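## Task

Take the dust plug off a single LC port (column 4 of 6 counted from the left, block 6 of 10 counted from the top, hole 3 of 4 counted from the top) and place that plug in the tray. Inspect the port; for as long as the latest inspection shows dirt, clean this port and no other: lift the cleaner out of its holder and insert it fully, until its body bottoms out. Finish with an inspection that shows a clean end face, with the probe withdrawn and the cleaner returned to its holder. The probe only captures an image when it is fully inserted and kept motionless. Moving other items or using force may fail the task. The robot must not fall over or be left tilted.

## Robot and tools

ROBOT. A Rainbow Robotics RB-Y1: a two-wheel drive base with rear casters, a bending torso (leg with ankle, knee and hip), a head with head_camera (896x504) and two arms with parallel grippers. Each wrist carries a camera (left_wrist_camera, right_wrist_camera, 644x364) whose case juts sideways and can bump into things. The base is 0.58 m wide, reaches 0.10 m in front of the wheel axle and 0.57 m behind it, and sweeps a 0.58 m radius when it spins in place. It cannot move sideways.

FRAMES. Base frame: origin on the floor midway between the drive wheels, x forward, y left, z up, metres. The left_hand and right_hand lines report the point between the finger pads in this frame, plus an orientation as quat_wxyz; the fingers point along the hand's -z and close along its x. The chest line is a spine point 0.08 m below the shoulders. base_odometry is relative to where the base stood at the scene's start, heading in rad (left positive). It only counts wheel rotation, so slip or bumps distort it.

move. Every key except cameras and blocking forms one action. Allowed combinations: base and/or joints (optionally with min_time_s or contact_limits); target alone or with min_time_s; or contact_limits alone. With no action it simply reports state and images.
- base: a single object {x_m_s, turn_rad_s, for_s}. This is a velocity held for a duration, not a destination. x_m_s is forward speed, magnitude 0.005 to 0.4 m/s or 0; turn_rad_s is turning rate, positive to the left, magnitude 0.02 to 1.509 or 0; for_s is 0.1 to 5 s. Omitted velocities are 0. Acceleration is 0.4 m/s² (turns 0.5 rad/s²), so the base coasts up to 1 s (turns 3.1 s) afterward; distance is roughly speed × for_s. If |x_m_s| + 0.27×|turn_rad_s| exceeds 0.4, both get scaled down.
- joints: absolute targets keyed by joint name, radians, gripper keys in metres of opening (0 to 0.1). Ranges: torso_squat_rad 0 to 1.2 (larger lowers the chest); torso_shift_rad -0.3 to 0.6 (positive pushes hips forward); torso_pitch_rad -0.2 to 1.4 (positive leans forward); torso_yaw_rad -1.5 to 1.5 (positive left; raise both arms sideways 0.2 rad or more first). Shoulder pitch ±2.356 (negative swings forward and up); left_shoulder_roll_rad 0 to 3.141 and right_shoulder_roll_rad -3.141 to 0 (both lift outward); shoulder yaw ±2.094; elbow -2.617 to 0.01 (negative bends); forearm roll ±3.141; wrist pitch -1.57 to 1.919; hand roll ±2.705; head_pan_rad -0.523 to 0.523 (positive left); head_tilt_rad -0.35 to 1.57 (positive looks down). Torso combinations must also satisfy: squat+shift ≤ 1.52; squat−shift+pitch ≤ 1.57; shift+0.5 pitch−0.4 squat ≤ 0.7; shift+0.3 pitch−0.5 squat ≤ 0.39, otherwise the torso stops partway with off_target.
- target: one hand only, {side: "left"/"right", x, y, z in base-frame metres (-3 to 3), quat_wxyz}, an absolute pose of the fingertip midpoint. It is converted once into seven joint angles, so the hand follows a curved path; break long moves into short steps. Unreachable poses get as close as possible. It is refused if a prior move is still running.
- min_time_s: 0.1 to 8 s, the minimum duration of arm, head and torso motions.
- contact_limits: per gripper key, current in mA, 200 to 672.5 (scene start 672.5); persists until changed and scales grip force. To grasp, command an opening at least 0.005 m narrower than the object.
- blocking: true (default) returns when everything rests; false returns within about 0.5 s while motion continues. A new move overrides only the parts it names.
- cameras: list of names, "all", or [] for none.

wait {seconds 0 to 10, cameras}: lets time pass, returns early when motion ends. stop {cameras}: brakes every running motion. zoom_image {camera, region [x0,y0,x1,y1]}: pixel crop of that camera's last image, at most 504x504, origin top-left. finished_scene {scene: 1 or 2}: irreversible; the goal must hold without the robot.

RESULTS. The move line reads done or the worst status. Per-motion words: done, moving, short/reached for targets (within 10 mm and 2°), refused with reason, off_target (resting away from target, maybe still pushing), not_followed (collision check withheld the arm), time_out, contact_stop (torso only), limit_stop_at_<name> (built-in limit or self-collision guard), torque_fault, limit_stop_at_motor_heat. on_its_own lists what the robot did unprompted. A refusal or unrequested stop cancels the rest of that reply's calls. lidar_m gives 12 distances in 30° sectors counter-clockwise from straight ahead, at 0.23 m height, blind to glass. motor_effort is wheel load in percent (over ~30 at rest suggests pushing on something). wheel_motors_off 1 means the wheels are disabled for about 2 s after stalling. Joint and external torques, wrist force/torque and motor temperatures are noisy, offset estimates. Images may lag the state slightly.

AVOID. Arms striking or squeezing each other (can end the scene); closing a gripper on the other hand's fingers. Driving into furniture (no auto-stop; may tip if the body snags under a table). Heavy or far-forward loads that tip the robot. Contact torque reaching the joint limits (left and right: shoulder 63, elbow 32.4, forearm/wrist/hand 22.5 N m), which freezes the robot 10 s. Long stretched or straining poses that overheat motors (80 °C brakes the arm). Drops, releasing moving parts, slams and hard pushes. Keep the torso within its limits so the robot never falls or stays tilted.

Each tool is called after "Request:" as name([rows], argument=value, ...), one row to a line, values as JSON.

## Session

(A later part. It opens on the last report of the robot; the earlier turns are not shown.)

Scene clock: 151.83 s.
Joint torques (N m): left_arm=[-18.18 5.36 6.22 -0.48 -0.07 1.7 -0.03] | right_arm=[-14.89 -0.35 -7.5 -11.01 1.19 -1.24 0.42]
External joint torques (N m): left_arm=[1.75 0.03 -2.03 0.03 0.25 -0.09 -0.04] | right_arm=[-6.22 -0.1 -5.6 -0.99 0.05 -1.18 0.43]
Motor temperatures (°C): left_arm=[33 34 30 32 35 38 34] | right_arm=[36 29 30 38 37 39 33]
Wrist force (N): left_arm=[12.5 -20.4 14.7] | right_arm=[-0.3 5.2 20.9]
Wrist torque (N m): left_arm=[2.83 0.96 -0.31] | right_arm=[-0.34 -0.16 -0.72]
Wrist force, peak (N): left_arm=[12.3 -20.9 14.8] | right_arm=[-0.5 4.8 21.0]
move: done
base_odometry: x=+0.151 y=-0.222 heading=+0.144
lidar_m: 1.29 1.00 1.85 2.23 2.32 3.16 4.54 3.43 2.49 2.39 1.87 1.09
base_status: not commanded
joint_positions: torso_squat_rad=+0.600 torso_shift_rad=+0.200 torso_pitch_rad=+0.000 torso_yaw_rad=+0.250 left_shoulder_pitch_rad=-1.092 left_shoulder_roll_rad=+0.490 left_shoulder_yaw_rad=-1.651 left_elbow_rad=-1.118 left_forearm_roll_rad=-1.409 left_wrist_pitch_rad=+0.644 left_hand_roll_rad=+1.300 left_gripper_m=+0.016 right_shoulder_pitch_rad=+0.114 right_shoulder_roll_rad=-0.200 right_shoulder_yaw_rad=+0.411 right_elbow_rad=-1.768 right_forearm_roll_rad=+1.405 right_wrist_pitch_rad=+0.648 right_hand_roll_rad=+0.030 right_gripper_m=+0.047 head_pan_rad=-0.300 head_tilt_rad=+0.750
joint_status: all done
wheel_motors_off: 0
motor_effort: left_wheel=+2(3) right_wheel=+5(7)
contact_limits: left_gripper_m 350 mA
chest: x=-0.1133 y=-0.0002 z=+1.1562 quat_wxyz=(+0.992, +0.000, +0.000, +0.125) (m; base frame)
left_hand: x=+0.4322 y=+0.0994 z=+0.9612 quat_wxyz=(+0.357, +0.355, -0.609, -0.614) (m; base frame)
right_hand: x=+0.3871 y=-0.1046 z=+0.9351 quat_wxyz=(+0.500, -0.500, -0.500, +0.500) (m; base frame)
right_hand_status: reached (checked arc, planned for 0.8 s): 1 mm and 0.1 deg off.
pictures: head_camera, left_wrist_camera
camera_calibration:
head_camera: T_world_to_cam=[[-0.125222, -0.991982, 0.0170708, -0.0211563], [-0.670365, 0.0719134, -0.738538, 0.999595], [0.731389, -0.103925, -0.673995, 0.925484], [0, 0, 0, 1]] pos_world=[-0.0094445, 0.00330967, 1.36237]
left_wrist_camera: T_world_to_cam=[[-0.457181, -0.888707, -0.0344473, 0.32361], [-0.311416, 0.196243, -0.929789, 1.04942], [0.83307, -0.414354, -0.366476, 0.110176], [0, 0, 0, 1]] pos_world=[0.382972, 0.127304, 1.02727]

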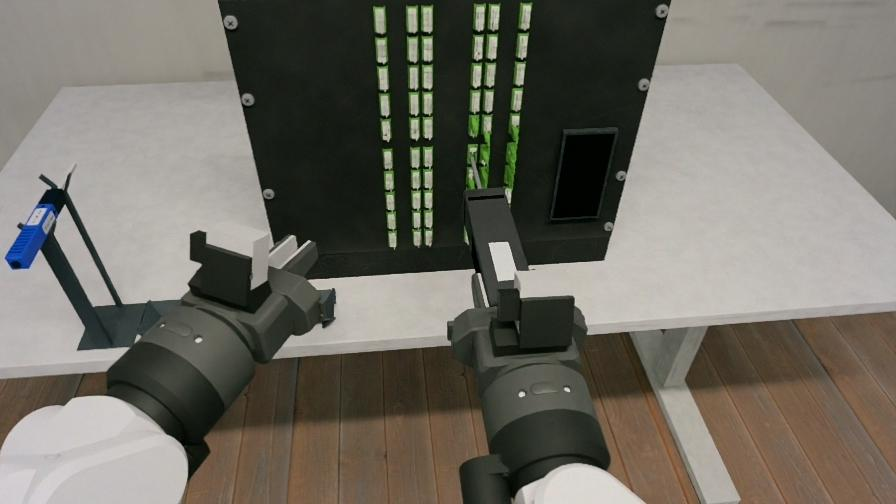

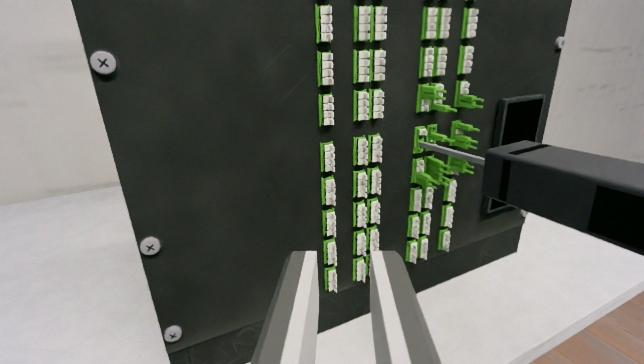

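Request:
move(target={"side":"right","x":0.3850,"y":-0.105,"z":0.9357,"quat_wxyz":[0.5,-0.5,-0.5,0.5]}, min_time_s=0.8, cameras=[])

Request:
move(target={"side":"right","x":0.3835,"y":-0.1051,"z":0.9358,"quat_wxyz":[0.5,-0.5,-0.5,0.5]}, min_time_s=0.8, cameras=[])

Request:
move(target={"side":"right","x":0.3865,"y":-0.1051,"z":0.9358,"quat_wxyz":[0.5,-0.5,-0.5,0.5]}, min_time_s=1.5, cameras=[])

Request:
move(target={"side":"right","x":0.3878,"y":-0.1051,"z":0.9358,"quat_wxyz":[0.5,-0.5,-0.5,0.5]}, min_time_s=0.8, cameras=["head_camera","left_wrist_camera"])

Request:
zoom_image(camera="left_wrist_camera", region=[412, 132, 432, 152])

Scene clock: 154.67 s.
Joint torques (N m): left_arm=[-18.19 5.29 6.59 -0.28 -0.17 1.78 -0.09] | right_arm=[-6.14 -1.51 -0.6 -13.13 2.55 0.62 -0.26]
External joint torques (N m): left_arm=[1.73 -0.04 -1.66 0.25 0.15 -0.02 -0.1] | right_arm=[2.38 -1.28 1.27 -3.09 1.4 0.67 -0.26]
Motor temperatures (°C): left_arm=[33 34 30 32 35 38 34] | right_arm=[36 29 30 38 37 39 33]
Wrist force (N): left_arm=[12.1 -20.5 14.2] | right_arm=[1.7 7.6 -12.8]
Wrist torque (N m): left_arm=[2.86 0.92 -0.30] | right_arm=[0.04 -0.82 -0.72]
Wrist force, peak (N): left_arm=[12.4 -20.7 14.7] | right_arm=[2.9 8.6 -25.7]
move: done
base_odometry: x=+0.151 y=-0.222 heading=+0.144
lidar_m: 1.28 1.02 1.84 2.23 2.32 3.14 4.53 3.41 2.49 2.39 1.85 1.09
base_status: not commanded
joint_positions: torso_squat_rad=+0.600 torso_shift_rad=+0.200 torso_pitch_rad=+0.000 torso_yaw_rad=+0.250 left_shoulder_pitch_rad=-1.092 left_shoulder_roll_rad=+0.490 left_shoulder_yaw_rad=-1.651 left_elbow_rad=-1.118 left_forearm_roll_rad=-1.409 left_wrist_pitch_rad=+0.644 left_hand_roll_rad=+1.300 left_gripper_m=+0.016 right_shoulder_pitch_rad=+0.120 right_shoulder_roll_rad=-0.201 right_shoulder_yaw_rad=+0.413 right_elbow_rad=-1.775 right_forearm_roll_rad=+1.409 right_wrist_pitch_rad=+0.649 right_hand_roll_rad=+0.029 right_gripper_m=+0.047 head_pan_rad=-0.300 head_tilt_rad=+0.750
joint_status: all done
wheel_motors_off: 0
motor_effort: left_wheel=+0(3) right_wheel=-1(9)
contact_limits: left_gripper_m 350 mA
chest: x=-0.1129 y=-0.0002 z=+1.1561 quat_wxyz=(+0.992, +0.000, +0.000, +0.125) (m; base frame)
left_hand: x=+0.4325 y=+0.0995 z=+0.9608 quat_wxyz=(+0.357, +0.355, -0.608, -0.614) (m; base frame)
right_hand: x=+0.3856 y=-0.1051 z=+0.9353 quat_wxyz=(+0.500, -0.500, -0.500, +0.500) (m; base frame)
right_hand_status: reached (checked arc, planned for 0.8 s): 1 mm and 0.0 deg off.
pictures: none
No camera images: "cameras" was empty.

Scene clock: 155.80 s.
Joint torques (N m): left_arm=[-18.35 5.25 6.37 -0.55 -0.19 1.82 0.05] | right_arm=[-7.68 -1.35 -2.35 -13.04 2.46 0.49 0.35]
External joint torques (N m): left_arm=[1.57 -0.08 -1.88 -0.03 0.13 0.02 0.03] | right_arm=[0.74 -1.15 -0.49 -3.02 1.31 0.55 0.36]
Motor temperatures (°C): left_arm=[33 34 30 32 35 38 34] | right_arm=[36 29 30 38 37 39 33]
Wrist force (N): left_arm=[12.7 -20.4 14.6] | right_arm=[1.7 7.4 -1.1]
Wrist torque (N m): left_arm=[2.86 0.99 -0.32] | right_arm=[0.11 -0.71 -0.67]
Wrist force, peak (N): left_arm=[12.4 -20.9 14.4] | right_arm=[1.6 7.6 -13.0]
move: done
base_odometry: x=+0.151 y=-0.222 heading=+0.144
lidar_m: 1.30 1.00 1.85 2.22 2.31 3.14 4.54 3.43 2.49 2.39 1.87 1.09
base_status: not commanded
joint_positions: torso_squat_rad=+0.600 torso_shift_rad=+0.200 torso_pitch_rad=+0.000 torso_yaw_rad=+0.250 left_shoulder_pitch_rad=-1.092 left_shoulder_roll_rad=+0.490 left_shoulder_yaw_rad=-1.651 left_elbow_rad=-1.118 left_forearm_roll_rad=-1.409 left_wrist_pitch_rad=+0.644 left_hand_roll_rad=+1.300 left_gripper_m=+0.016 right_shoulder_pitch_rad=+0.127 right_shoulder_roll_rad=-0.201 right_shoulder_yaw_rad=+0.415 right_elbow_rad=-1.782 right_forearm_roll_rad=+1.411 right_wrist_pitch_rad=+0.650 right_hand_roll_rad=+0.029 right_gripper_m=+0.047 head_pan_rad=-0.300 head_tilt_rad=+0.750
joint_status: all done
wheel_motors_off: 0
motor_effort: left_wheel=+0(1) right_wheel=+1(4)
contact_limits: left_gripper_m 350 mA
chest: x=-0.1130 y=-0.0002 z=+1.1561 quat_wxyz=(+0.992, +0.000, +0.000, +0.125) (m; base frame)
left_hand: x=+0.4325 y=+0.0995 z=+0.9609 quat_wxyz=(+0.357, +0.355, -0.608, -0.614) (m; base frame)
right_hand: x=+0.3834 y=-0.1052 z=+0.9355 quat_wxyz=(+0.500, -0.500, -0.500, +0.500) (m; base frame)
right_hand_status: reached (checked arc, planned for 0.8 s): 0 mm and 0.0 deg off.
pictures: none
No camera images: "cameras" was empty.

Scene clock: 157.63 s.
Joint torques (N m): left_arm=[-18.38 5.31 6.14 -0.46 -0.19 1.76 0.03] | right_arm=[-11.87 -0.32 -6.32 -11.62 1.49 -0.62 0.4]
External joint torques (N m): left_arm=[1.55 -0.02 -2.11 0.06 0.13 -0.04 0.02] | right_arm=[-3.3 -0.08 -4.43 -1.6 0.34 -0.56 0.41]
Motor temperatures (°C): left_arm=[33 34 30 32 35 38 34] | right_arm=[36 29 30 39 37 39 33]
Wrist force (N): left_arm=[12.1 -20.6 14.7] | right_arm=[0.2 6.3 9.4]
Wrist torque (N m): left_arm=[2.89 0.90 -0.33] | right_arm=[-0.13 -0.65 -0.71]
Wrist force, peak (N): left_arm=[12.6 -20.5 14.8] | right_arm=[0.8 6.7 9.4]
move: done
base_odometry: x=+0.151 y=-0.222 heading=+0.144
lidar_m: 1.29 1.00 1.85 2.22 2.32 3.16 4.54 3.42 2.49 2.38 1.86 1.10
base_status: not commanded
joint_positions: torso_squat_rad=+0.600 torso_shift_rad=+0.200 torso_pitch_rad=+0.000 torso_yaw_rad=+0.250 left_shoulder_pitch_rad=-1.092 left_shoulder_roll_rad=+0.490 left_shoulder_yaw_rad=-1.651 left_elbow_rad=-1.118 left_forearm_roll_rad=-1.409 left_wrist_pitch_rad=+0.644 left_hand_roll_rad=+1.300 left_gripper_m=+0.016 right_shoulder_pitch_rad=+0.119 right_shoulder_roll_rad=-0.201 right_shoulder_yaw_rad=+0.412 right_elbow_rad=-1.773 right_forearm_roll_rad=+1.407 right_wrist_pitch_rad=+0.648 right_hand_roll_rad=+0.030 right_gripper_m=+0.047 head_pan_rad=-0.300 head_tilt_rad=+0.750
joint_status: all done
wheel_motors_off: 0
motor_effort: left_wheel=+1(2) right_wheel=+2(4)
contact_limits: left_gripper_m 350 mA
chest: x=-0.1132 y=-0.0002 z=+1.1561 quat_wxyz=(+0.992, +0.000, +0.000, +0.125) (m; base frame)
left_hand: x=+0.4324 y=+0.0995 z=+0.9610 quat_wxyz=(+0.357, +0.355, -0.609, -0.614) (m; base frame)
right_hand: x=+0.3859 y=-0.1051 z=+0.9353 quat_wxyz=(+0.500, -0.500, -0.500, +0.500) (m; base frame)
right_hand_status: reached (checked arc, planned for 1.5 s): 1 mm and 0.1 deg off.
pictures: none
No camera images: "cameras" was empty.

Scene clock: 158.77 s.
Joint torques (N m): left_arm=[-18.33 5.03 6.17 -0.39 -0.25 1.68 0.1] | right_arm=[-14.54 -0.57 -7.92 -11.07 1.12 -0.91 -0.11]
External joint torques (N m): left_arm=[1.6 -0.3 -2.09 0.13 0.07 -0.12 0.09] | right_arm=[-5.88 -0.31 -6.01 -1.04 -0.02 -0.85 -0.11]
Motor temperatures (°C): left_arm=[33 34 30 32 35 38 34] | right_arm=[36 29 30 38 37 39 33]
Wrist force (N): left_arm=[12.2 -20.2 14.7] | right_arm=[0.5 4.9 20.4]
Wrist torque (N m): left_arm=[2.83 0.93 -0.34] | right_arm=[-0.30 -0.45 -0.74]
Wrist force, peak (N): left_arm=[12.7 -20.5 14.7] | right_arm=[0.5 5.2 21.1]
move: done
base_odometry: x=+0.151 y=-0.222 heading=+0.144
lidar_m: 1.30 1.01 1.85 2.23 2.32 3.14 4.54 3.40 2.49 2.39 1.87 1.09
base_status: not commanded
joint_positions: torso_squat_rad=+0.600 torso_shift_rad=+0.200 torso_pitch_rad=+0.000 torso_yaw_rad=+0.250 left_shoulder_pitch_rad=-1.092 left_shoulder_roll_rad=+0.490 left_shoulder_yaw_rad=-1.651 left_elbow_rad=-1.118 left_forearm_roll_rad=-1.409 left_wrist_pitch_rad=+0.644 left_hand_roll_rad=+1.300 left_gripper_m=+0.016 right_shoulder_pitch_rad=+0.115 right_shoulder_roll_rad=-0.201 right_shoulder_yaw_rad=+0.410 right_elbow_rad=-1.769 right_forearm_roll_rad=+1.405 right_wrist_pitch_rad=+0.647 right_hand_roll_rad=+0.029 right_gripper_m=+0.047 head_pan_rad=-0.300 head_tilt_rad=+0.750
joint_status: all done
wheel_motors_off: 0
motor_effort: left_wheel=+3(3) right_wheel=+5(8)
contact_limits: left_gripper_m 350 mA
chest: x=-0.1133 y=-0.0002 z=+1.1562 quat_wxyz=(+0.992, +0.000, +0.000, +0.125) (m; base frame)
left_hand: x=+0.4322 y=+0.0994 z=+0.9612 quat_wxyz=(+0.357, +0.355, -0.609, -0.614) (m; base frame)
right_hand: x=+0.3871 y=-0.1050 z=+0.9351 quat_wxyz=(+0.500, -0.500, -0.500, +0.501) (m; base frame)
right_hand_status: reached (checked arc, planned for 0.8 s): 1 mm and 0.1 deg off.
pictures: head_camera, left_wrist_camera
camera_calibration:
head_camera: T_world_to_cam=[[-0.125148, -0.99199, 0.0171523, -0.0212666], [-0.670378, 0.0718042, -0.738537, 0.999594], [0.73139, -0.103925, -0.673994, 0.925483], [0, 0, 0, 1]] pos_world=[-0.00944449, 0.00330967, 1.36237]
left_wrist_camera: T_world_to_cam=[[-0.457181, -0.888707, -0.0344473, 0.323606], [-0.311416, 0.196243, -0.929789, 1.04933], [0.83307, -0.414354, -0.366476, 0.110139], [0, 0, 0, 1]] pos_world=[0.382972, 0.127304, 1.02717]

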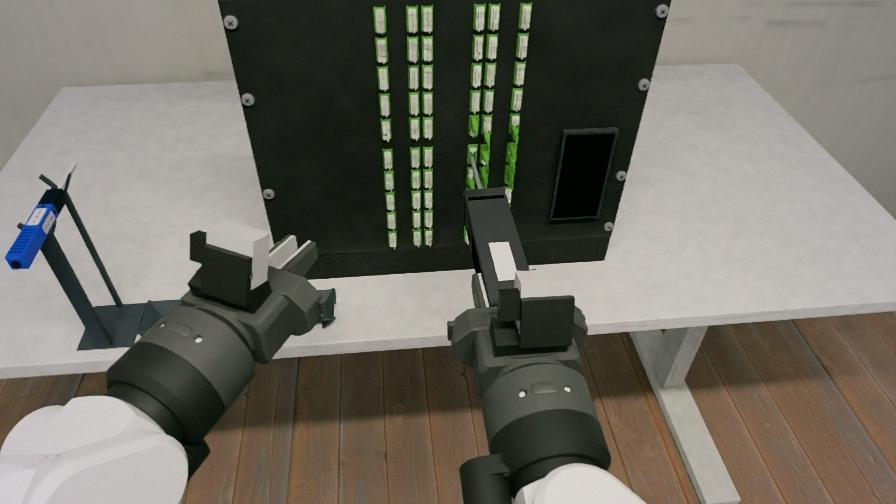

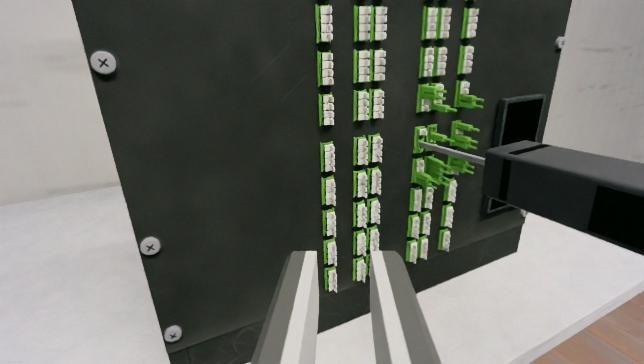

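Scaled by 25.200 from the camera's 644x364 image, which has a finer 1265x715 frame.

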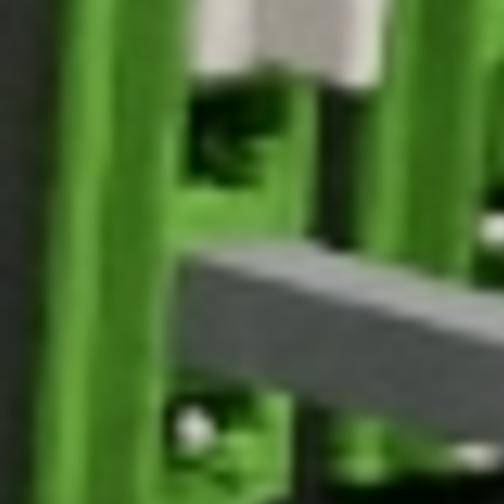

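Request:
move(target={"side":"right","x":0.389,"y":-0.1051,"z":0.9358,"quat_wxyz":[0.5,-0.5,-0.5,0.5]}, min_time_s=0.8, cameras=["head_camera","left_wrist_camera","right_wrist_camera"])

Request:
zoom_image(camera="left_wrist_camera", region=[412, 132, 432, 152])

Request:
zoom_image(camera="right_wrist_camera", region=[260, 100, 400, 200])

Scene clock: 160.20 s.
Joint torques (N m): left_arm=[-18.18 5.26 6.41 -0.44 -0.1 1.7 0.01] | right_arm=[-16.68 -1.03 -10.17 -10.39 0.85 -1.06 -0.06]
External joint torques (N m): left_arm=[1.75 -0.07 -1.84 0.08 0.22 -0.09 0] | right_arm=[-7.95 -0.75 -8.24 -0.37 -0.29 -1 -0.05]
Motor temperatures (°C): left_arm=[33 34 30 32 35 38 34] | right_arm=[37 29 30 38 37 39 33]
Wrist force (N): left_arm=[12.2 -20.2 14.7] | right_arm=[-0.1 3.9 34.5]
Wrist torque (N m): left_arm=[2.83 0.94 -0.33] | right_arm=[-0.53 -0.25 -0.75]
Wrist force, peak (N): left_arm=[12.5 -20.7 14.8] | right_arm=[0.0 4.0 35.0]
move: done
base_odometry: x=+0.151 y=-0.223 heading=+0.144
lidar_m: 1.30 0.99 1.85 2.23 2.30 3.16 4.54 3.42 2.49 2.39 1.88 1.09
base_status: not commanded
joint_positions: torso_squat_rad=+0.600 torso_shift_rad=+0.200 torso_pitch_rad=+0.000 torso_yaw_rad=+0.250 left_shoulder_pitch_rad=-1.092 left_shoulder_roll_rad=+0.490 left_shoulder_yaw_rad=-1.651 left_elbow_rad=-1.118 left_forearm_roll_rad=-1.409 left_wrist_pitch_rad=+0.644 left_hand_roll_rad=+1.300 left_gripper_m=+0.016 right_shoulder_pitch_rad=+0.111 right_shoulder_roll_rad=-0.201 right_shoulder_yaw_rad=+0.409 right_elbow_rad=-1.764 right_forearm_roll_rad=+1.403 right_wrist_pitch_rad=+0.646 right_hand_roll_rad=+0.029 right_gripper_m=+0.047 head_pan_rad=-0.300 head_tilt_rad=+0.750
joint_status: all done
wheel_motors_off: 0
motor_effort: left_wheel=+4(5) right_wheel=+9(9)
contact_limits: left_gripper_m 350 mA
chest: x=-0.1136 y=-0.0002 z=+1.1562 quat_wxyz=(+0.992, +0.000, +0.000, +0.125) (m; base frame)
left_hand: x=+0.4321 y=+0.0994 z=+0.9613 quat_wxyz=(+0.357, +0.355, -0.609, -0.613) (m; base frame)
right_hand: x=+0.3880 y=-0.1049 z=+0.9349 quat_wxyz=(+0.500, -0.499, -0.500, +0.501) (m; base frame)
right_hand_status: reached (checked arc, planned for 0.8 s): 1 mm and 0.1 deg off.
pictures: head_camera, left_wrist_camera, right_wrist_camera
camera_calibration:
head_camera: T_world_to_cam=[[-0.12529, -0.991973, 0.0170934, -0.0212254], [-0.670102, 0.0719063, -0.738778, 0.999723], [0.731619, -0.104016, -0.673732, 0.925347], [0, 0, 0, 1]] pos_world=[-0.00974427, 0.00330957, 1.36237]
left_wrist_camera: T_world_to_cam=[[-0.457175, -0.888704, -0.0345925, 0.323579], [-0.311098, 0.196234, -0.929898, 1.04947], [0.833192, -0.414364, -0.366187, 0.109996], [0, 0, 0, 1]] pos_world=[0.382772, 0.127204, 1.02737]
right_wrist_camera: T_world_to_cam=[[-0.00447911, -0.9996, -0.0279205, -0.077285], [-0.380751, 0.0275225, -0.924268, 1.05604], [0.924667, 0.00649086, -0.380722, 0.0763887], [0, 0, 0, 1]] pos_world=[0.331109, -0.106815, 1.00299]

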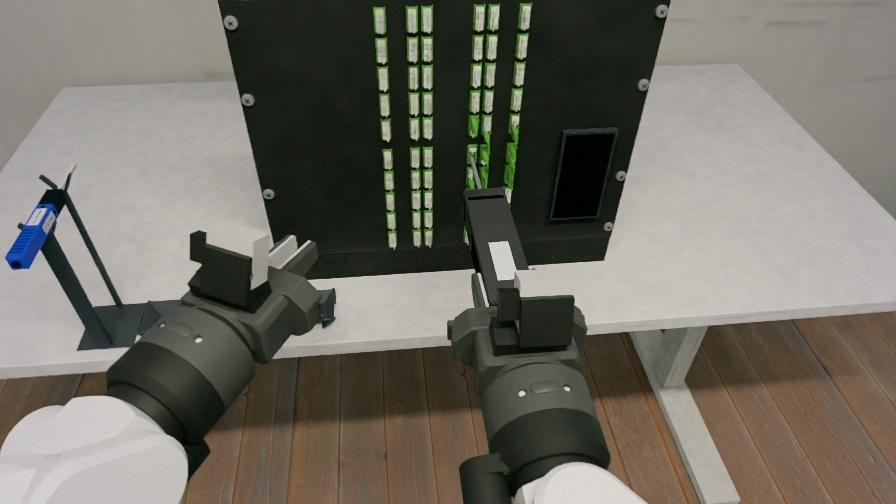

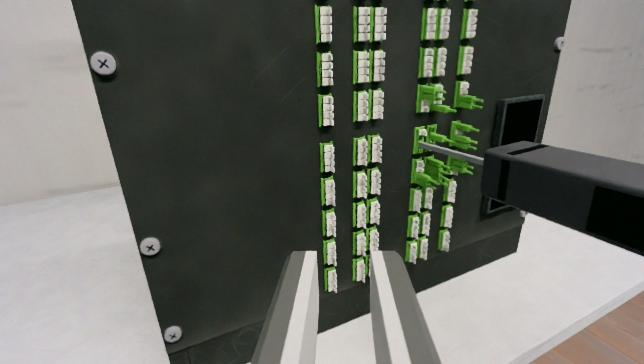

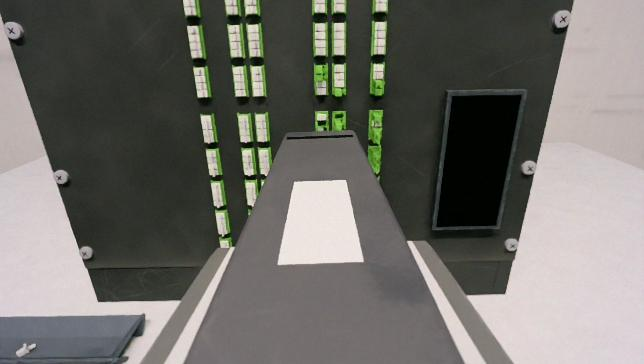

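Scaled by 25.200 from the camera's 644x364 image, which has a finer 1265x715 frame.

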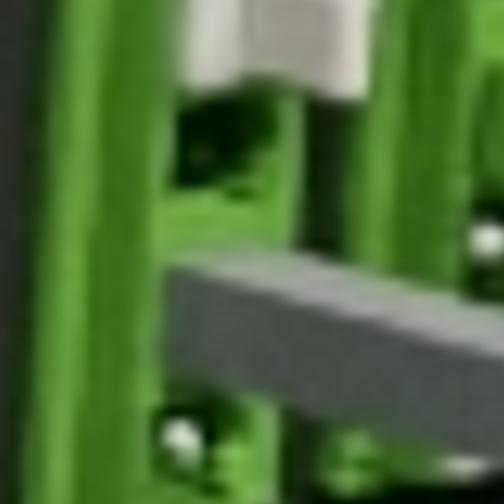

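Scaled by 3.600 from the camera's 644x364 image, which has a finer 1265x715 frame.

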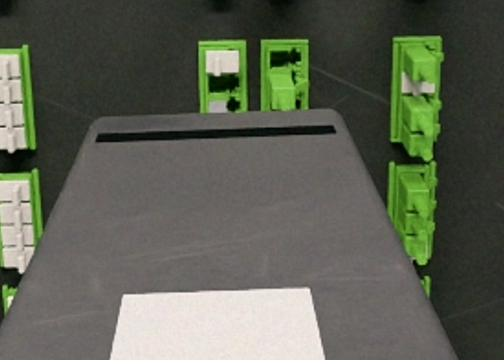

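Request:
move(target={"side":"right","x":0.3855,"y":-0.1051,"z":0.9358,"quat_wxyz":[0.5,-0.5,-0.5,0.5]}, min_time_s=1.2, cameras=[])

Request:
move(target={"side":"right","x":0.3835,"y":-0.1051,"z":0.9358,"quat_wxyz":[0.5,-0.5,-0.5,0.5]}, min_time_s=0.8)

Request:
zoom_image(camera="left_wrist_camera", region=[410, 120, 510, 200])

Request:
zoom_image(camera="head_camera", region=[450, 140, 530, 220])

Request:
zoom_image(camera="left_wrist_camera", region=[404, 130, 436, 152])

Scene clock: 163.07 s.
Joint torques (N m): left_arm=[-18.35 5.28 6.18 -0.35 -0.17 1.71 0.12] | right_arm=[-3.8 -0.34 0.94 -13.38 2.76 1.02 0.29]
External joint torques (N m): left_arm=[1.57 -0.05 -2.07 0.17 0.15 -0.09 0.11] | right_arm=[4.79 -0.09 2.83 -3.36 1.61 1.07 0.29]
Motor temperatures (°C): left_arm=[33 34 30 32 35 38 34] | right_arm=[37 29 30 38 37 39 33]
Wrist force (N): left_arm=[12.7 -20.2 14.4] | right_arm=[3.0 8.9 -22.5]
Wrist torque (N m): left_arm=[2.84 1.00 -0.33] | right_arm=[0.10 -1.02 -0.77]
Wrist force, peak (N): left_arm=[13.2 -20.6 14.6] | right_arm=[-0.1 3.8 35.1]
move: done
base_odometry: x=+0.151 y=-0.222 heading=+0.144
lidar_m: 1.29 1.01 1.84 2.23 2.31 3.16 4.54 3.42 2.49 2.39 1.87 1.09
base_status: not commanded
joint_positions: torso_squat_rad=+0.600 torso_shift_rad=+0.200 torso_pitch_rad=+0.000 torso_yaw_rad=+0.250 left_shoulder_pitch_rad=-1.092 left_shoulder_roll_rad=+0.490 left_shoulder_yaw_rad=-1.651 left_elbow_rad=-1.118 left_forearm_roll_rad=-1.409 left_wrist_pitch_rad=+0.644 left_hand_roll_rad=+1.300 left_gripper_m=+0.016 right_shoulder_pitch_rad=+0.118 right_shoulder_roll_rad=-0.201 right_shoulder_yaw_rad=+0.411 right_elbow_rad=-1.773 right_forearm_roll_rad=+1.407 right_wrist_pitch_rad=+0.648 right_hand_roll_rad=+0.029 right_gripper_m=+0.047 head_pan_rad=-0.300 head_tilt_rad=+0.750
joint_status: all done
wheel_motors_off: 0
motor_effort: left_wheel=+1(5) right_wheel=+2(11)
contact_limits: left_gripper_m 350 mA
chest: x=-0.1129 y=-0.0002 z=+1.1561 quat_wxyz=(+0.992, +0.000, +0.000, +0.125) (m; base frame)
left_hand: x=+0.4325 y=+0.0995 z=+0.9609 quat_wxyz=(+0.357, +0.355, -0.608, -0.614) (m; base frame)
right_hand: x=+0.3864 y=-0.1052 z=+0.9355 quat_wxyz=(+0.500, -0.500, -0.500, +0.500) (m; base frame)
right_hand_status: reached (checked arc, planned for 1.2 s): 1 mm and 0.0 deg off.
pictures: none
No camera images: "cameras" was empty.

Scene clock: 164.20 s.
Joint torques (N m): left_arm=[-18.41 5.03 6.25 -0.39 -0.13 1.77 -0.04] | right_arm=[-8.69 -0.86 -2.57 -12.99 2.63 0.8 0.34]
External joint torques (N m): left_arm=[1.51 -0.3 -2.01 0.13 0.19 -0.03 -0.05] | right_arm=[-0.27 -0.66 -0.71 -2.96 1.48 0.87 0.34]
Motor temperatures (°C): left_arm=[33 34 30 32 35 38 34] | right_arm=[37 29 30 39 37 39 33]
Wrist force (N): left_arm=[12.5 -20.1 14.3] | right_arm=[1.6 7.4 -0.7]
Wrist torque (N m): left_arm=[2.82 0.97 -0.32] | right_arm=[0.12 -0.71 -0.68]
Wrist force, peak (N): left_arm=[12.6 -20.4 15.0] | right_arm=[3.2 10.3 -38.2]
move: done
base_odometry: x=+0.151 y=-0.222 heading=+0.144
lidar_m: 1.29 1.00 1.84 2.23 2.31 3.15 4.54 3.42 2.48 2.40 1.86 1.08
base_status: not commanded
joint_positions: torso_squat_rad=+0.600 torso_shift_rad=+0.200 torso_pitch_rad=+0.000 torso_yaw_rad=+0.250 left_shoulder_pitch_rad=-1.092 left_shoulder_roll_rad=+0.490 left_shoulder_yaw_rad=-1.651 left_elbow_rad=-1.118 left_forearm_roll_rad=-1.409 left_wrist_pitch_rad=+0.644 left_hand_roll_rad=+1.300 left_gripper_m=+0.016 right_shoulder_pitch_rad=+0.127 right_shoulder_roll_rad=-0.202 right_shoulder_yaw_rad=+0.416 right_elbow_rad=-1.782 right_forearm_roll_rad=+1.411 right_wrist_pitch_rad=+0.650 right_hand_roll_rad=+0.029 right_gripper_m=+0.047 head_pan_rad=-0.300 head_tilt_rad=+0.750
joint_status: all done
wheel_motors_off: 0
motor_effort: left_wheel=+2(3) right_wheel=+2(7)
contact_limits: left_gripper_m 350 mA
chest: x=-0.1130 y=-0.0002 z=+1.1561 quat_wxyz=(+0.992, +0.000, +0.000, +0.125) (m; base frame)
left_hand: x=+0.4325 y=+0.0995 z=+0.9609 quat_wxyz=(+0.357, +0.355, -0.608, -0.614) (m; base frame)
right_hand: x=+0.3835 y=-0.1052 z=+0.9355 quat_wxyz=(+0.500, -0.500, -0.500, +0.500) (m; base frame)
right_hand_status: reached (checked arc, planned for 0.8 s): 0 mm and 0.0 deg off.
pictures: head_camera, left_wrist_camera, right_wrist_camera
camera_calibration:
head_camera: T_world_to_cam=[[-0.12507, -0.992, 0.017139, -0.021196], [-0.670697, 0.0718058, -0.738247, 0.99939], [0.731111, -0.103828, -0.674312, 0.925553], [0, 0, 0, 1]] pos_world=[-0.00904478, 0.00330978, 1.36227]
left_wrist_camera: T_world_to_cam=[[-0.457088, -0.888762, -0.0342521, 0.323462], [-0.311868, 0.196221, -0.929643, 1.04923], [0.832952, -0.414247, -0.366866, 0.110331], [0, 0, 0, 1]] pos_world=[0.383172, 0.127304, 1.02697]
right_wrist_camera: T_world_to_cam=[[-0.00513464, -0.999586, -0.0282972, -0.0770023], [-0.379654, 0.0281275, -0.924701, 1.05481], [0.925114, 0.00599514, -0.379641, 0.0795168], [0, 0, 0, 1]] pos_world=[0.326505, -0.107116, 1.00339]

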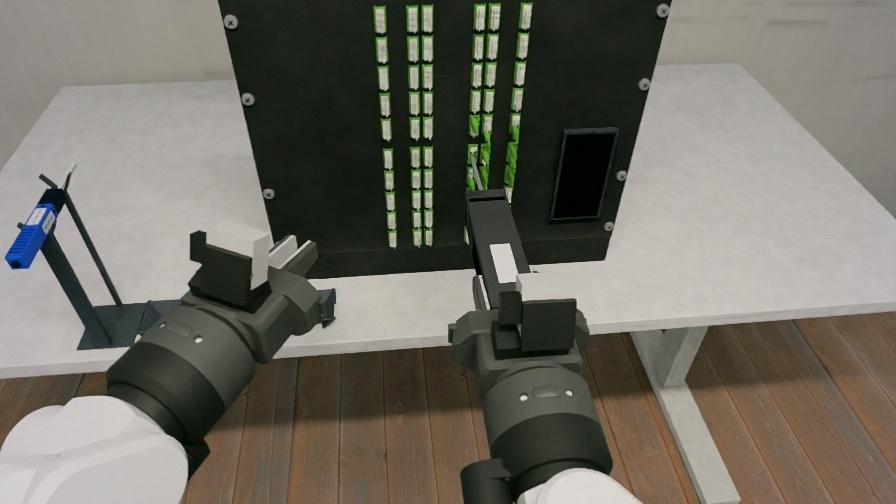

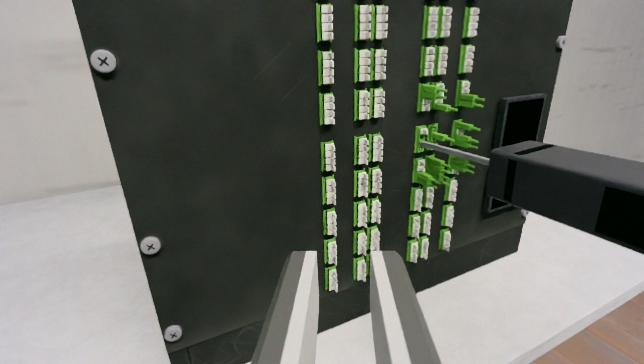

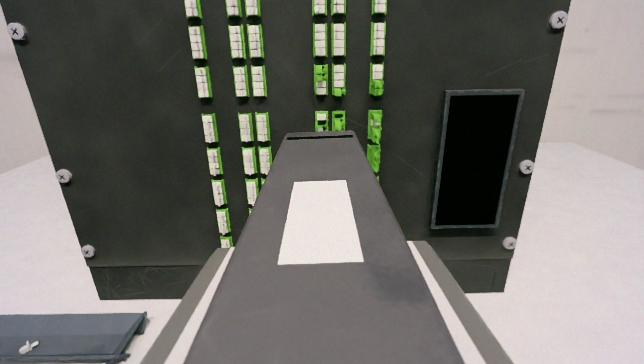

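Scaled by 5.040 from the camera's 644x364 image, which has a finer 1265x715 frame.

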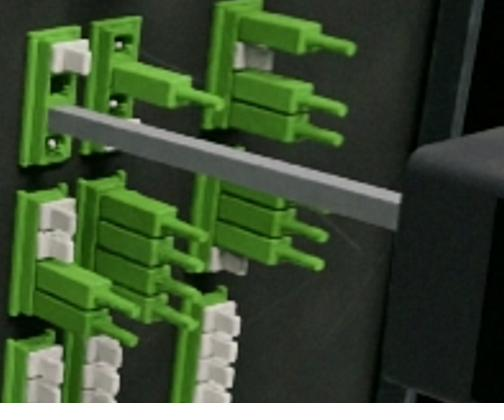

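Scaled by 6.300 from the camera's 896x504 image, which has a finer 1280x720 frame.

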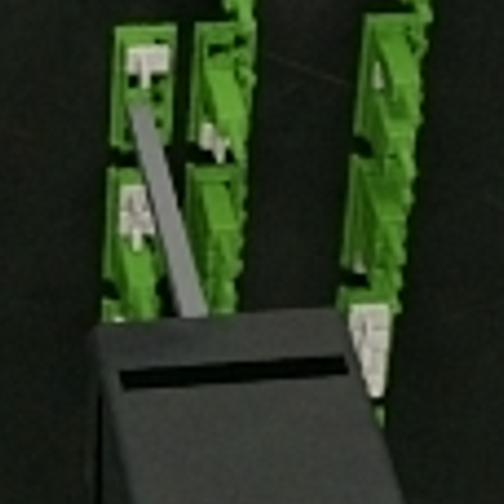

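Scaled by 15.750 from the camera's 644x364 image, which has a finer 1265x715 frame.

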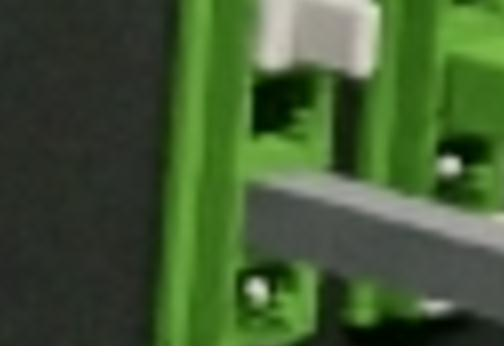

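Request:
move(target={"side":"right","x":0.372,"y":-0.1051,"z":0.9358,"quat_wxyz":[0.5,-0.5,-0.5,0.5]}, min_time_s=1.5, cameras=[])

Request:
move(target={"side":"right","x":0.350,"y":-0.1051,"z":0.9358,"quat_wxyz":[0.5,-0.5,-0.5,0.5]}, min_time_s=1.5)

Request:
zoom_image(camera="left_wrist_camera", region=[410, 120, 510, 200])

Request:
zoom_image(camera="head_camera", region=[450, 140, 530, 220])

Request:
zoom_image(camera="left_wrist_camera", region=[412, 132, 432, 152])

Request:
zoom_image(camera="head_camera", region=[464, 146, 484, 166])

Scene clock: 166.47 s.
Joint torques (N m): left_arm=[-18.39 5.21 6.37 -0.56 -0.12 1.6 -0.06] | right_arm=[-7.4 -1.7 -1.82 -12.5 1.98 0.45 0.03]
External joint torques (N m): left_arm=[1.53 -0.12 -1.88 -0.04 0.2 -0.19 -0.08] | right_arm=[0.39 -1.67 -0.11 -2.47 0.82 0.5 0.03]
Motor temperatures (°C): left_arm=[33 34 30 32 35 38 34] | right_arm=[37 29 30 39 38 39 33]
Wrist force (N): left_arm=[12.3 -20.3 14.7] | right_arm=[1.5 6.1 -0.4]
Wrist torque (N m): left_arm=[2.88 0.96 -0.32] | right_arm=[-0.26 -0.62 -0.65]
Wrist force, peak (N): left_arm=[12.3 -20.6 15.0] | right_arm=[0.7 8.2 -1.6]
move: done
base_odometry: x=+0.151 y=-0.222 heading=+0.144
lidar_m: 1.30 1.00 1.84 2.23 2.32 3.17 4.54 3.41 2.49 2.39 1.87 1.09
base_status: not commanded
joint_positions: torso_squat_rad=+0.600 torso_shift_rad=+0.200 torso_pitch_rad=+0.000 torso_yaw_rad=+0.250 left_shoulder_pitch_rad=-1.092 left_shoulder_roll_rad=+0.490 left_shoulder_yaw_rad=-1.651 left_elbow_rad=-1.118 left_forearm_roll_rad=-1.409 left_wrist_pitch_rad=+0.644 left_hand_roll_rad=+1.300 left_gripper_m=+0.016 right_shoulder_pitch_rad=+0.161 right_shoulder_roll_rad=-0.202 right_shoulder_yaw_rad=+0.432 right_elbow_rad=-1.813 right_forearm_roll_rad=+1.428 right_wrist_pitch_rad=+0.659 right_hand_roll_rad=+0.028 right_gripper_m=+0.047 head_pan_rad=-0.300 head_tilt_rad=+0.750
joint_status: all done
wheel_motors_off: 0
motor_effort: left_wheel=+1(4) right_wheel=+0(3)
contact_limits: left_gripper_m 350 mA
chest: x=-0.1130 y=-0.0002 z=+1.1561 quat_wxyz=(+0.992, +0.000, +0.000, +0.125) (m; base frame)
left_hand: x=+0.4325 y=+0.0995 z=+0.9609 quat_wxyz=(+0.357, +0.355, -0.608, -0.614) (m; base frame)
right_hand: x=+0.3726 y=-0.1052 z=+0.9356 quat_wxyz=(+0.500, -0.500, -0.500, +0.500) (m; base frame)
right_hand_status: reached (checked arc, planned for 1.5 s): 1 mm and 0.1 deg off.
pictures: none
No camera images: "cameras" was empty.

Scene clock: 168.30 s.
Joint torques (N m): left_arm=[-18.33 5.65 6.39 -0.42 -0.19 1.78 0.08] | right_arm=[-6 -0.88 -1.66 -12.02 2.06 0.47 -0.22]
External joint torques (N m): left_arm=[1.59 0.32 -1.86 0.1 0.13 -0.02 0.07] | right_arm=[0.48 -1.15 -0.24 -1.98 0.87 0.5 -0.22]
Motor temperatures (°C): left_arm=[33 34 30 32 35 38 34] | right_arm=[36 29 30 39 38 39 33]
Wrist force (N): left_arm=[12.3 -20.3 14.8] | right_arm=[1.3 5.7 -0.2]
Wrist torque (N m): left_arm=[2.88 0.95 -0.32] | right_arm=[-0.19 -0.63 -0.67]
Wrist force, peak (N): left_arm=[12.8 -20.4 15.1] | right_arm=[1.1 6.7 -0.3]
move: done
base_odometry: x=+0.151 y=-0.222 heading=+0.144
lidar_m: 1.30 1.00 1.84 2.22 2.32 3.15 4.55 3.40 2.48 2.39 1.87 1.10
base_status: not commanded
joint_positions: torso_squat_rad=+0.600 torso_shift_rad=+0.200 torso_pitch_rad=+0.000 torso_yaw_rad=+0.250 left_shoulder_pitch_rad=-1.092 left_shoulder_roll_rad=+0.490 left_shoulder_yaw_rad=-1.651 left_elbow_rad=-1.118 left_forearm_roll_rad=-1.409 left_wrist_pitch_rad=+0.644 left_hand_roll_rad=+1.300 left_gripper_m=+0.016 right_shoulder_pitch_rad=+0.231 right_shoulder_roll_rad=-0.206 right_shoulder_yaw_rad=+0.468 right_elbow_rad=-1.873 right_forearm_roll_rad=+1.469 right_wrist_pitch_rad=+0.675 right_hand_roll_rad=+0.017 right_gripper_m=+0.047 head_pan_rad=-0.300 head_tilt_rad=+0.750
joint_status: all done
wheel_motors_off: 0
motor_effort: left_wheel=+3(4) right_wheel=-1(4)
contact_limits: left_gripper_m 350 mA
chest: x=-0.1130 y=-0.0002 z=+1.1561 quat_wxyz=(+0.992, +0.000, +0.000, +0.125) (m; base frame)
left_hand: x=+0.4325 y=+0.0995 z=+0.9609 quat_wxyz=(+0.357, +0.355, -0.608, -0.614) (m; base frame)
right_hand: x=+0.3501 y=-0.1052 z=+0.9356 quat_wxyz=(+0.500, -0.500, -0.500, +0.500) (m; base frame)
right_hand_status: reached (checked arc, planned for 1.5 s): 0 mm and 0.0 deg off.
pictures: head_camera, left_wrist_camera, right_wrist_camera
camera_calibration:
head_camera: T_world_to_cam=[[-0.125135, -0.991991, 0.0171973, -0.021276], [-0.670643, 0.0717995, -0.738297, 0.999458], [0.731149, -0.10392, -0.674256, 0.925477], [0, 0, 0, 1]] pos_world=[-0.00904475, 0.00330968, 1.36227]
left_wrist_camera: T_world_to_cam=[[-0.457088, -0.888762, -0.0342521, 0.323462], [-0.311868, 0.196221, -0.929643, 1.04923], [0.832952, -0.414247, -0.366866, 0.110331], [0, 0, 0, 1]] pos_world=[0.383172, 0.127304, 1.02697]
right_wrist_camera: T_world_to_cam=[[-0.00525559, -0.999584, -0.0283541, -0.0769755], [-0.379359, 0.0282279, -0.924819, 1.04235], [0.925235, 0.00589591, -0.379349, 0.110153], [0, 0, 0, 1]] pos_world=[0.293104, -0.107016, 1.00359]

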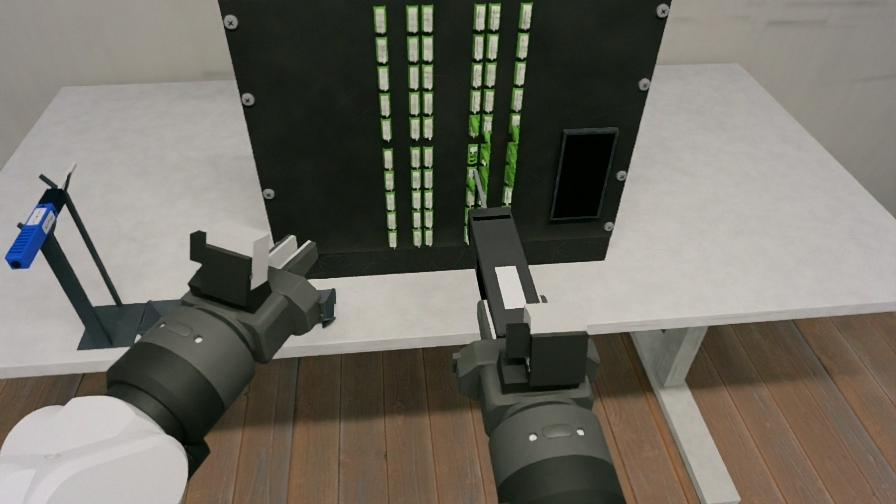

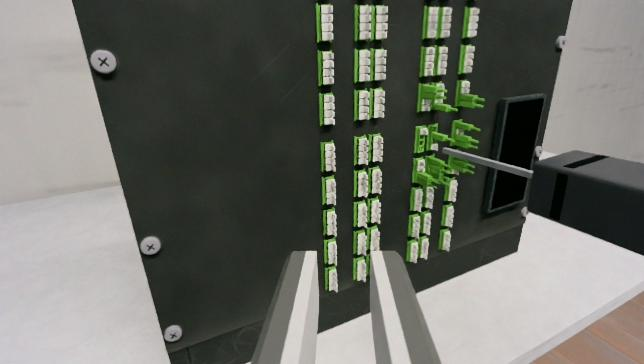

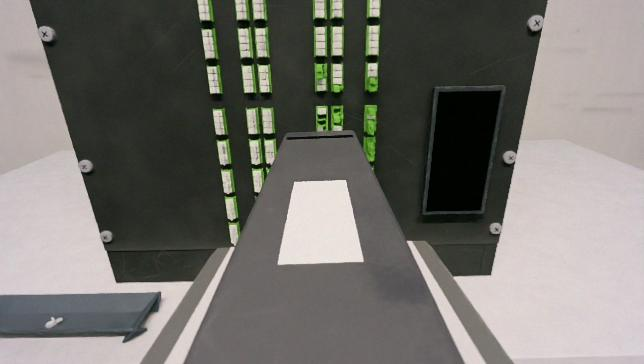

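Scaled by 5.040 from the camera's 644x364 image, which has a finer 1265x715 frame.

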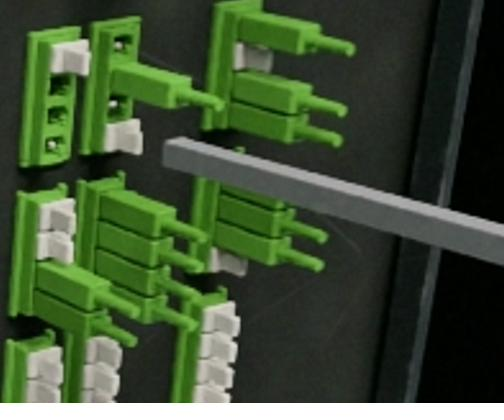

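Scaled by 6.300 from the camera's 896x504 image, which has a finer 1280x720 frame.

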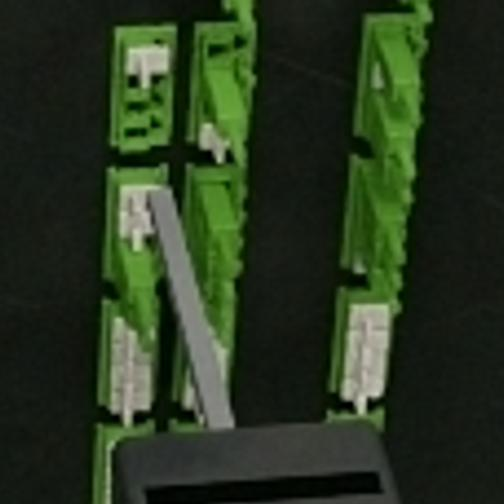

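Scaled by 25.200 from the camera's 644x364 image, which has a finer 1265x715 frame.

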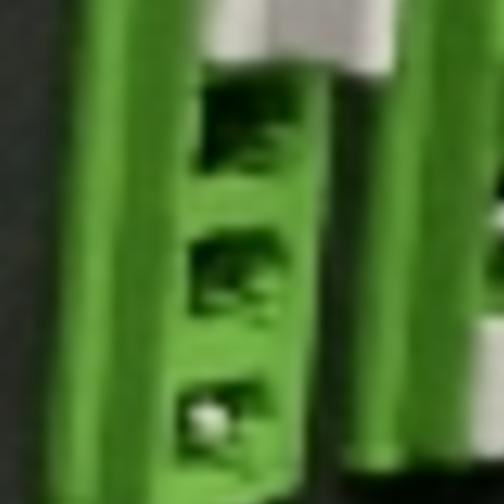

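Scaled by 25.200 from the camera's 896x504 image, which has a finer 1280x720 frame.

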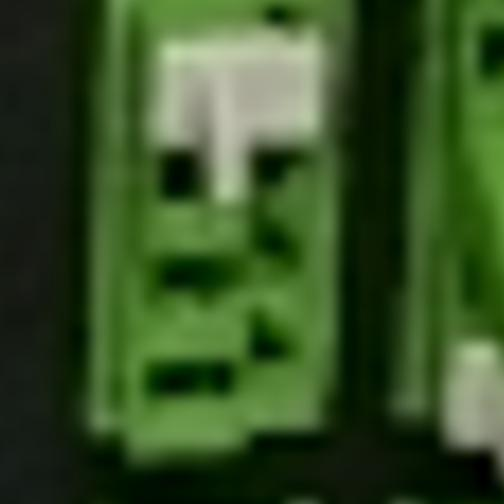

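Request:
move(target={"side":"right","x":0.350,"y":-0.1012,"z":0.9272,"quat_wxyz":[0.4952,-0.51265,-0.5048,0.48735]}, min_time_s=1.5)

Request:
zoom_image(camera="left_wrist_camera", region=[410, 120, 510, 200])

Request:
zoom_image(camera="head_camera", region=[450, 140, 530, 220])

Scene clock: 171.37 s.
Joint torques (N m): left_arm=[-18.14 5.04 6.18 -0.4 -0.06 1.69 0.04] | right_arm=[-7.87 1.5 -1.08 -11.2 2.2 0.8 -0.11]
External joint torques (N m): left_arm=[1.78 -0.29 -2.07 0.12 0.26 -0.1 0.03] | right_arm=[-1.15 0.94 0.26 -1.28 0.98 0.57 -0.1]
Motor temperatures (°C): left_arm=[33 34 30 32 35 38 34] | right_arm=[36 28 30 39 38 39 33]
Wrist force (N): left_arm=[12.2 -20.3 14.6] | right_arm=[1.5 6.3 -0.1]
Wrist torque (N m): left_arm=[2.84 0.93 -0.32] | right_arm=[-0.29 -0.63 -0.62]
Wrist force, peak (N): left_arm=[12.8 -20.6 14.7] | right_arm=[1.4 6.7 -0.4]
move: done
base_odometry: x=+0.151 y=-0.222 heading=+0.144
lidar_m: 1.30 1.00 1.86 2.23 2.32 3.16 4.54 3.42 2.49 2.39 1.89 1.09
base_status: not commanded
joint_positions: torso_squat_rad=+0.600 torso_shift_rad=+0.200 torso_pitch_rad=+0.000 torso_yaw_rad=+0.250 left_shoulder_pitch_rad=-1.092 left_shoulder_roll_rad=+0.490 left_shoulder_yaw_rad=-1.651 left_elbow_rad=-1.118 left_forearm_roll_rad=-1.409 left_wrist_pitch_rad=+0.644 left_hand_roll_rad=+1.300 left_gripper_m=+0.016 right_shoulder_pitch_rad=+0.209 right_shoulder_roll_rad=-0.195 right_shoulder_yaw_rad=+0.490 right_elbow_rad=-1.791 right_forearm_roll_rad=+1.597 right_wrist_pitch_rad=+0.715 right_hand_roll_rad=-0.114 right_gripper_m=+0.047 head_pan_rad=-0.300 head_tilt_rad=+0.750
joint_status: all done
wheel_motors_off: 0
motor_effort: left_wheel=+2(4) right_wheel=+0(3)
contact_limits: left_gripper_m 350 mA
chest: x=-0.1130 y=-0.0002 z=+1.1561 quat_wxyz=(+0.992, +0.000, +0.000, +0.125) (m; base frame)
left_hand: x=+0.4325 y=+0.0995 z=+0.9609 quat_wxyz=(+0.357, +0.355, -0.608, -0.614) (m; base frame)
right_hand: x=+0.3499 y=-0.1014 z=+0.9270 quat_wxyz=(+0.495, -0.512, -0.504, +0.488) (m; base frame)
right_hand_status: reached (checked arc, planned for 1.5 s): 0 mm and 0.1 deg off.
pictures: head_camera, left_wrist_camera, right_wrist_camera
camera_calibration:
head_camera: T_world_to_cam=[[-0.125135, -0.991991, 0.0171973, -0.021276], [-0.670643, 0.0717995, -0.738297, 0.999458], [0.731149, -0.10392, -0.674256, 0.925477], [0, 0, 0, 1]] pos_world=[-0.00904475, 0.00330968, 1.36227]
left_wrist_camera: T_world_to_cam=[[-0.457085, -0.888763, -0.0342544, 0.323464], [-0.31179, 0.196183, -0.929677, 1.04924], [0.832983, -0.414262, -0.36678, 0.110232], [0, 0, 0, 1]] pos_world=[0.383172, 0.127304, 1.02697]
right_wrist_camera: T_world_to_cam=[[-0.0195892, -0.999411, -0.0281723, -0.0685842], [-0.347374, 0.0332257, -0.937138, 1.03494], [0.937522, -0.0085715, -0.34782, 0.0719908], [0, 0, 0, 1]] pos_world=[0.290675, -0.102313, 0.992991]

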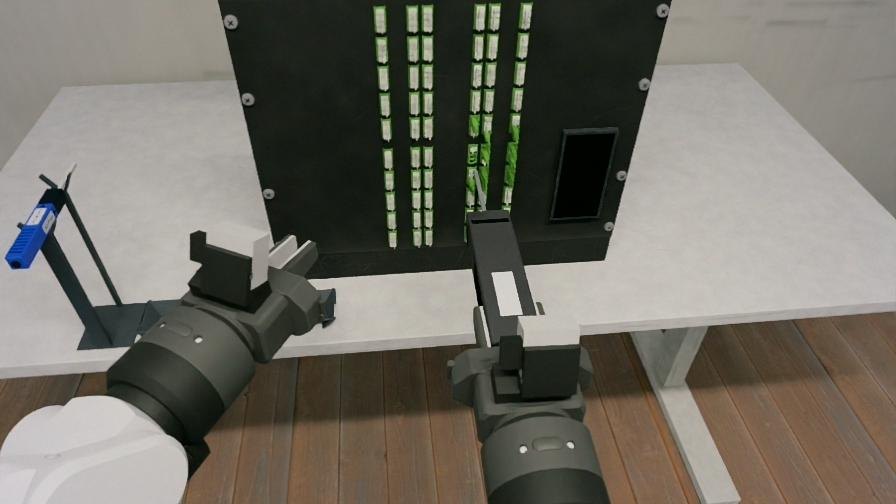

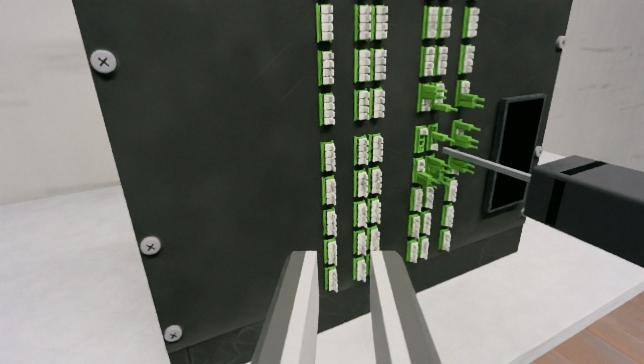

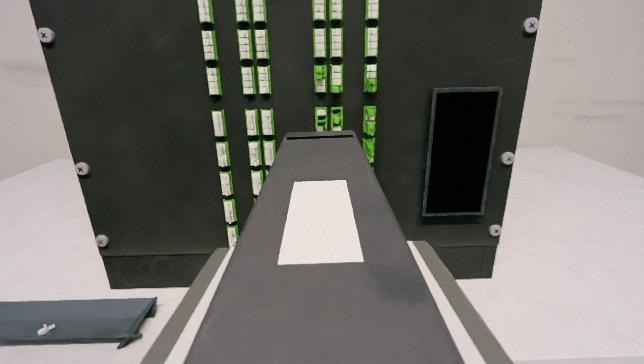

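Scaled by 5.040 from the camera's 644x364 image, which has a finer 1265x715 frame.

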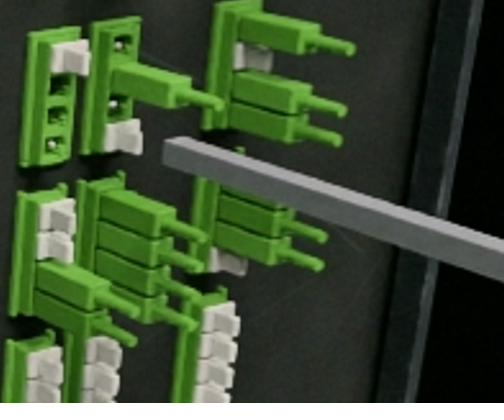

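Scaled by 6.300 from the camera's 896x504 image, which has a finer 1280x720 frame.

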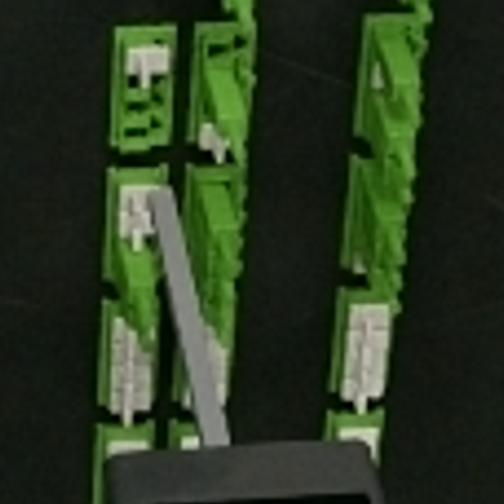

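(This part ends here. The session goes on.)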